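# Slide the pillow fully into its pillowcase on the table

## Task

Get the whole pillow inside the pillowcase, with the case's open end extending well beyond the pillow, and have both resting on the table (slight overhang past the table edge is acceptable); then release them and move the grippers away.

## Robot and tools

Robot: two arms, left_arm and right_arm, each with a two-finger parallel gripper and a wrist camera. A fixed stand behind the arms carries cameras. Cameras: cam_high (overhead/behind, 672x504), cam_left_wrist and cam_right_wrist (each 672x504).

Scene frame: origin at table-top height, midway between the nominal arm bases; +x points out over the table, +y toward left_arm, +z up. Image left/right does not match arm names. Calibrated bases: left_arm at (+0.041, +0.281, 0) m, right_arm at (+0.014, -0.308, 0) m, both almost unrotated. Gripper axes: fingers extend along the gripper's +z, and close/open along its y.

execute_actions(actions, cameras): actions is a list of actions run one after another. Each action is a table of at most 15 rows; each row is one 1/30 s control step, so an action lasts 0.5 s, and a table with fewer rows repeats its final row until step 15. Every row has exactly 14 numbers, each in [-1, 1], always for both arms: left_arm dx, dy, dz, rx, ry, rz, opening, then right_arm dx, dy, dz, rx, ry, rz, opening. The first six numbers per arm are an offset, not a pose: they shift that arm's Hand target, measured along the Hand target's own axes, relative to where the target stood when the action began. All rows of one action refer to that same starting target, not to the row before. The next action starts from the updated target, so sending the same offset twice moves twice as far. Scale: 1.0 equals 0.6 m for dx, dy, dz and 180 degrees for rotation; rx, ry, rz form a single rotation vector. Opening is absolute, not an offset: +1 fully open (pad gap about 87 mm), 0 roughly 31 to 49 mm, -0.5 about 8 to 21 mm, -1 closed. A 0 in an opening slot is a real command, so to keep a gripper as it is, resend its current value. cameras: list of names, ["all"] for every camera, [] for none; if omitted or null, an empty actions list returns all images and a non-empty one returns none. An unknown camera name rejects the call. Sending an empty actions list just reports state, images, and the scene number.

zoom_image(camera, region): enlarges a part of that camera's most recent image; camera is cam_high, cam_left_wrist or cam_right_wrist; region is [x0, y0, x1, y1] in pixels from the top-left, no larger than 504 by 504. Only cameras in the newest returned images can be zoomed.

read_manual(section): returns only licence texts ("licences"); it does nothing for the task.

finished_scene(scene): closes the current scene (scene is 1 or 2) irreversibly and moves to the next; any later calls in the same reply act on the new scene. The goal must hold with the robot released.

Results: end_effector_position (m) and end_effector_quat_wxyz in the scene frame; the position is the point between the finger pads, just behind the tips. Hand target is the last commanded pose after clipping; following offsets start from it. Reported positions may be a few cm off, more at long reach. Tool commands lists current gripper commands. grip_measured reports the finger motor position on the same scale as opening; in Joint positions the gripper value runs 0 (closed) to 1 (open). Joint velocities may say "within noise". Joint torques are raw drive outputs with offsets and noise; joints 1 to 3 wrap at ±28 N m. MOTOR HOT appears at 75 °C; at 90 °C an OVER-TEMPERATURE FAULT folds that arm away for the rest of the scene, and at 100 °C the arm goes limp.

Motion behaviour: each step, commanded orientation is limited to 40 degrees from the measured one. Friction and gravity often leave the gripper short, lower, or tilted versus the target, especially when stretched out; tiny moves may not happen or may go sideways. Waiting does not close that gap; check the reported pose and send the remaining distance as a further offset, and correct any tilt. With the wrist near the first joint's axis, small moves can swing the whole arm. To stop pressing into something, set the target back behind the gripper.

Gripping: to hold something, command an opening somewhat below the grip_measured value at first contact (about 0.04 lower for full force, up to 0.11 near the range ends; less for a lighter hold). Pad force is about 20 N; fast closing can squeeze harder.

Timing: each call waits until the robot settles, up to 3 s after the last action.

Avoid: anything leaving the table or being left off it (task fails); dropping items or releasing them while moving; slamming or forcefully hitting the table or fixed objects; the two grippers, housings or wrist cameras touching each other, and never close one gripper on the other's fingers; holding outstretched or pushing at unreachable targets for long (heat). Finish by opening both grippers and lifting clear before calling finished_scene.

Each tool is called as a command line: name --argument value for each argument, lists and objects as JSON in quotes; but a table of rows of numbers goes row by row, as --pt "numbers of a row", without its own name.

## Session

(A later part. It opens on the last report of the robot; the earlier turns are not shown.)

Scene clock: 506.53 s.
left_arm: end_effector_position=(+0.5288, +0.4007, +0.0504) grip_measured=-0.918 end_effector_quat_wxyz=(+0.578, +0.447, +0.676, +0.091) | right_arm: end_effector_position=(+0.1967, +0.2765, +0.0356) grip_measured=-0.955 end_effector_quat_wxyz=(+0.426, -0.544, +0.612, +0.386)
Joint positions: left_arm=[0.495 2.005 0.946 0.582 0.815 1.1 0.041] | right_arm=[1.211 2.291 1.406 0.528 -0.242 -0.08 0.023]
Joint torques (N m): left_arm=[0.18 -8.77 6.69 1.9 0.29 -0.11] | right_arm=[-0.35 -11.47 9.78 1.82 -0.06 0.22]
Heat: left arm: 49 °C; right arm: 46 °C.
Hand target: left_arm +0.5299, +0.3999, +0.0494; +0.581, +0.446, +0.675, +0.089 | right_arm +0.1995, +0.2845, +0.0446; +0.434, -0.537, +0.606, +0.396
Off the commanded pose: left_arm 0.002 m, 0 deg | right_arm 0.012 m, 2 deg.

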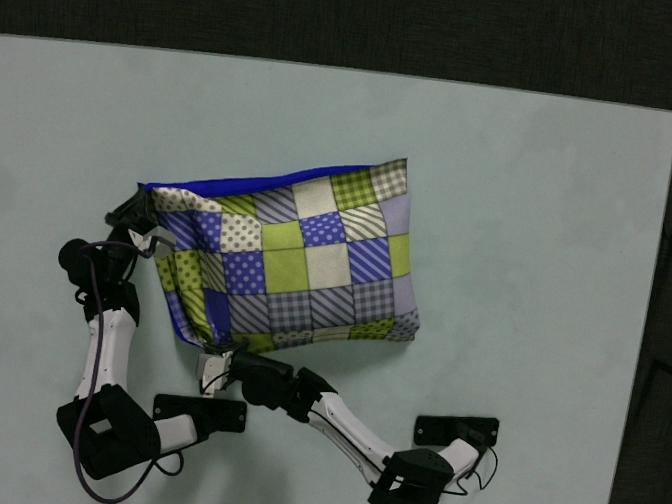

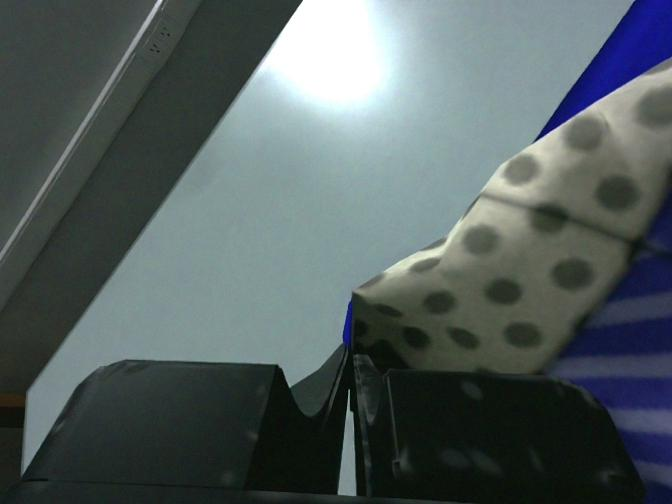

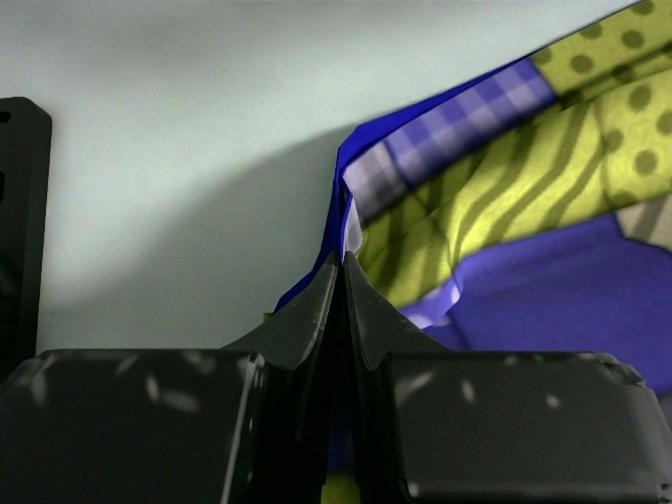

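execute_actions --actions '[[[0.0412,-0.0168,0.0062,0,0,0,-1,0.0087,0.0052,0.055,0,0,0,-1]],[[0,0,0,0,0,0,-0.7,0,0,0,0,0,0,-0.7]],[[0,0,0,0,0,0,-0.3,0,0,0,0,0,0,-0.2]]]' --cameras '["all"]'

Scene clock: 530.37 s.
left_arm: end_effector_position=(+0.5333, +0.4094, +0.0369) grip_measured=-0.300 end_effector_quat_wxyz=(+0.590, +0.451, +0.661, +0.103) | right_arm: end_effector_position=(+0.1994, +0.3088, +0.0281) grip_measured=-0.200 end_effector_quat_wxyz=(+0.432, -0.541, +0.604, +0.394)
Joint positions: left_arm=[0.515 2.085 0.947 0.701 0.843 1.108 0.35] | right_arm=[1.226 2.409 1.567 0.511 -0.238 -0.072 0.4]
Joint torques (N m): left_arm=[0.5 -8.35 6.68 1.47 0.2 -0.05] | right_arm=[0.21 -11.92 9.85 1.71 0.05 0.27]
Heat: left arm: 46 °C; right arm: 45 °C.
Hand target: left_arm +0.5299, +0.4100, +0.0244; +0.581, +0.446, +0.675, +0.089 | right_arm +0.1996, +0.3145, +0.0295; +0.434, -0.537, +0.606, +0.396
Off the commanded pose: left_arm 0.013 m, 3 deg | right_arm 0.006 m, 1 deg.

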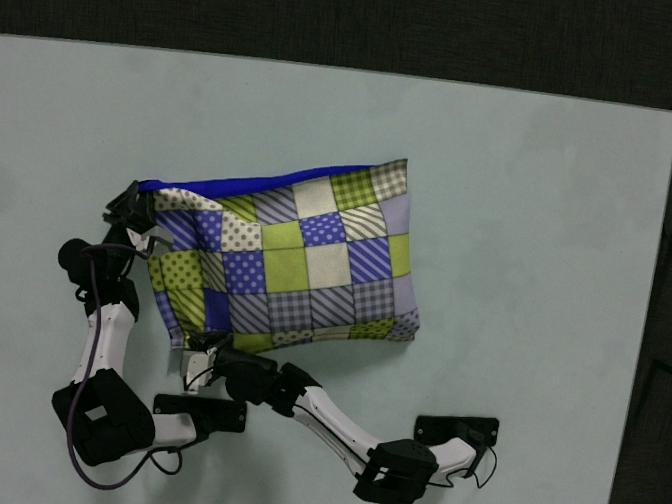

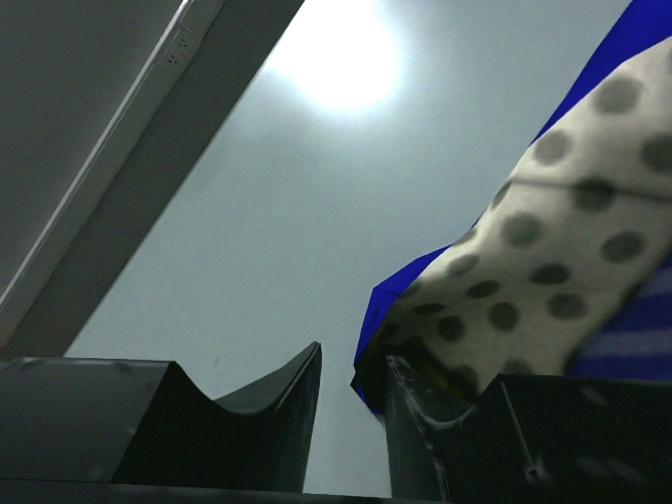

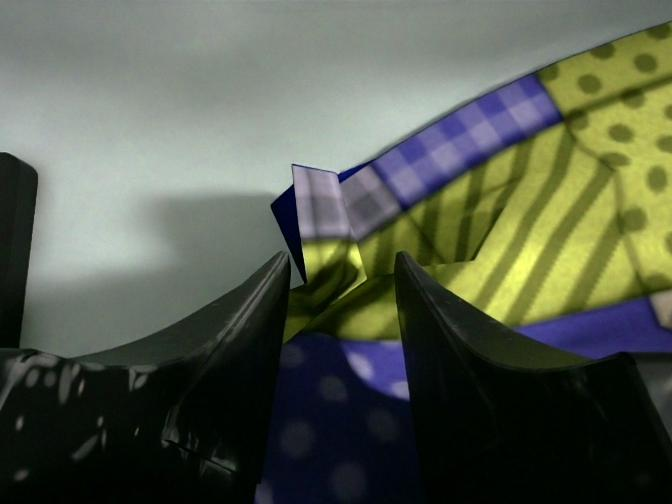

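execute_actions --actions '[[[0,0,-0.1,0,0,0,-0.3,-0.079,0.001,-0.026,0,0,0,-0.2]],[[-0.0587,0.0533,-0.1257,0,0,0,-0.3,-0.0634,0.0009,-0.1206,0,0,0,-0.2]]]' --cameras '["all"]'

Scene clock: 537.67 s.
left_arm: end_effector_position=(+0.4230, +0.4526, +0.1005) grip_measured=-0.300 end_effector_quat_wxyz=(+0.581, +0.437, +0.682, +0.082) | right_arm: end_effector_position=(+0.1938, +0.2596, +0.1253) grip_measured=-0.200 end_effector_quat_wxyz=(+0.428, -0.538, +0.612, +0.390)
Joint positions: left_arm=[0.8 1.674 0.833 0.131 1.073 1.357 0.35] | right_arm=[1.203 2.066 1.425 0.294 -0.249 -0.071 0.4]
Joint torques (N m): left_arm=[0.68 -7.75 9.69 1.37 0.46 0.03] | right_arm=[-0.39 -13.82 7.38 1.76 -0.1 0.16]
Heat: left arm: 45 °C; right arm: 45 °C.
Hand target: left_arm +0.4263, +0.4578, +0.1115; +0.581, +0.446, +0.675, +0.089 | right_arm +0.1936, +0.2576, +0.1379; +0.434, -0.537, +0.606, +0.396
Off the commanded pose: left_arm 0.013 m, 2 deg | right_arm 0.013 m, 1 deg.

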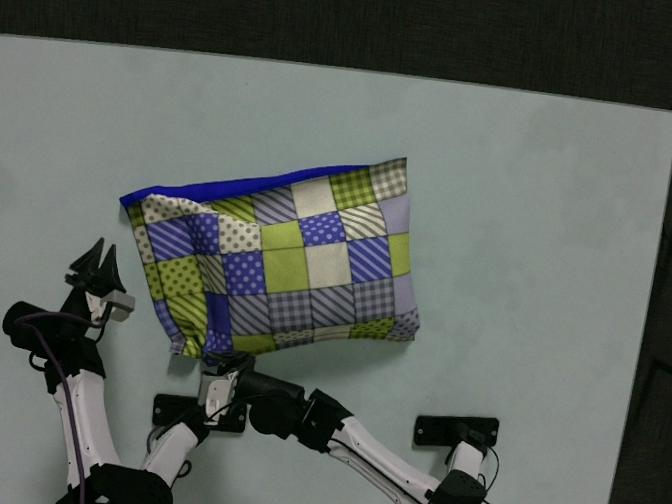

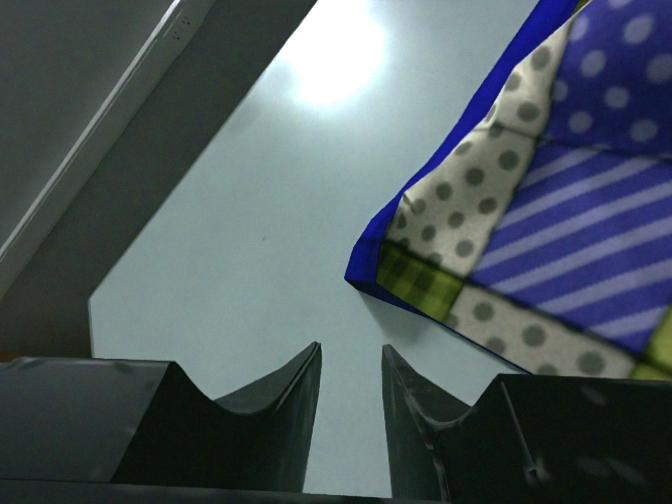

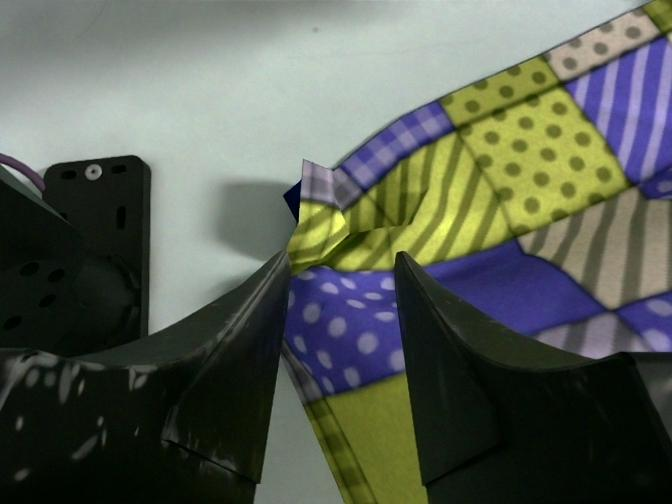

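execute_actions --actions '[[[-0.1175,0.1066,-0.0515,0,0,0,-0.3,-0.1268,0.0018,-0.1912,0,0,0,-0.2]],[[0,0,-0.05,0,0,0,-0.3,0,0,-0.1667,0,0,0,-0.2]]]' --cameras '["all"]'

zoom_image --camera "cam_high" --region '[100, 140, 440, 380]'

Scene clock: 547.23 s.
left_arm: end_effector_position=(+0.3982, +0.4667, +0.2130) grip_measured=-0.300 end_effector_quat_wxyz=(+0.579, +0.441, +0.681, +0.085) | right_arm: end_effector_position=(+0.1749, +0.0802, +0.2777) grip_measured=-0.200 end_effector_quat_wxyz=(+0.434, -0.533, +0.609, +0.397)
Joint positions: left_arm=[0.888 1.508 1.173 -0.505 1.134 1.51 0.35] | right_arm=[1.026 1.322 1.189 -0.211 -0.417 -0.123 0.4]
Joint torques (N m): left_arm=[0.5 -5.64 10.91 1.18 0.52 0.04] | right_arm=[-0.4 -5.39 7.68 1.74 -0.08 0.02]
Heat: left arm: 44 °C; right arm: 47 °C.
Hand target: left_arm +0.4004, +0.4699, +0.2208; +0.581, +0.446, +0.675, +0.089 | right_arm +0.1746, +0.0781, +0.2769; +0.434, -0.537, +0.606, +0.396
Off the commanded pose: left_arm 0.009 m, 1 deg | right_arm 0.002 m, 1 deg.

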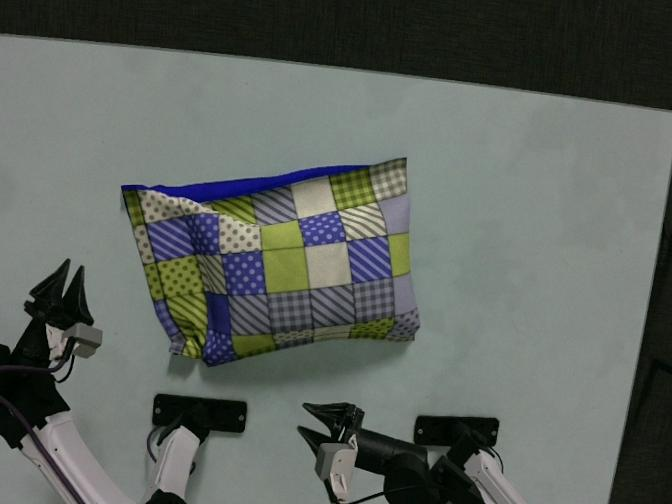

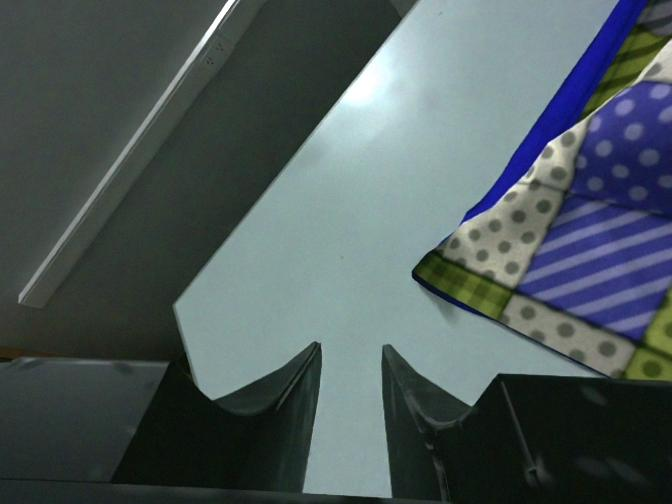

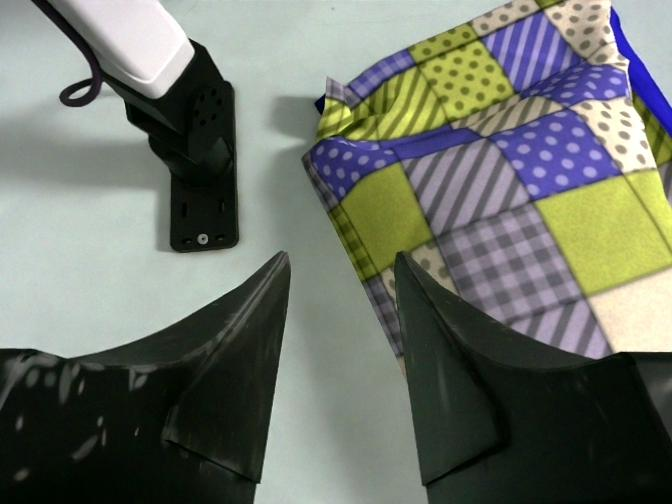

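Scaled by 1.482 from the camera's image (finer frame: 960x720).

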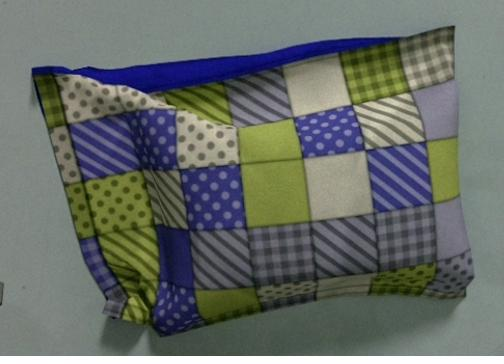

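finished_scene --scene 1

The scene is finished: the task was done.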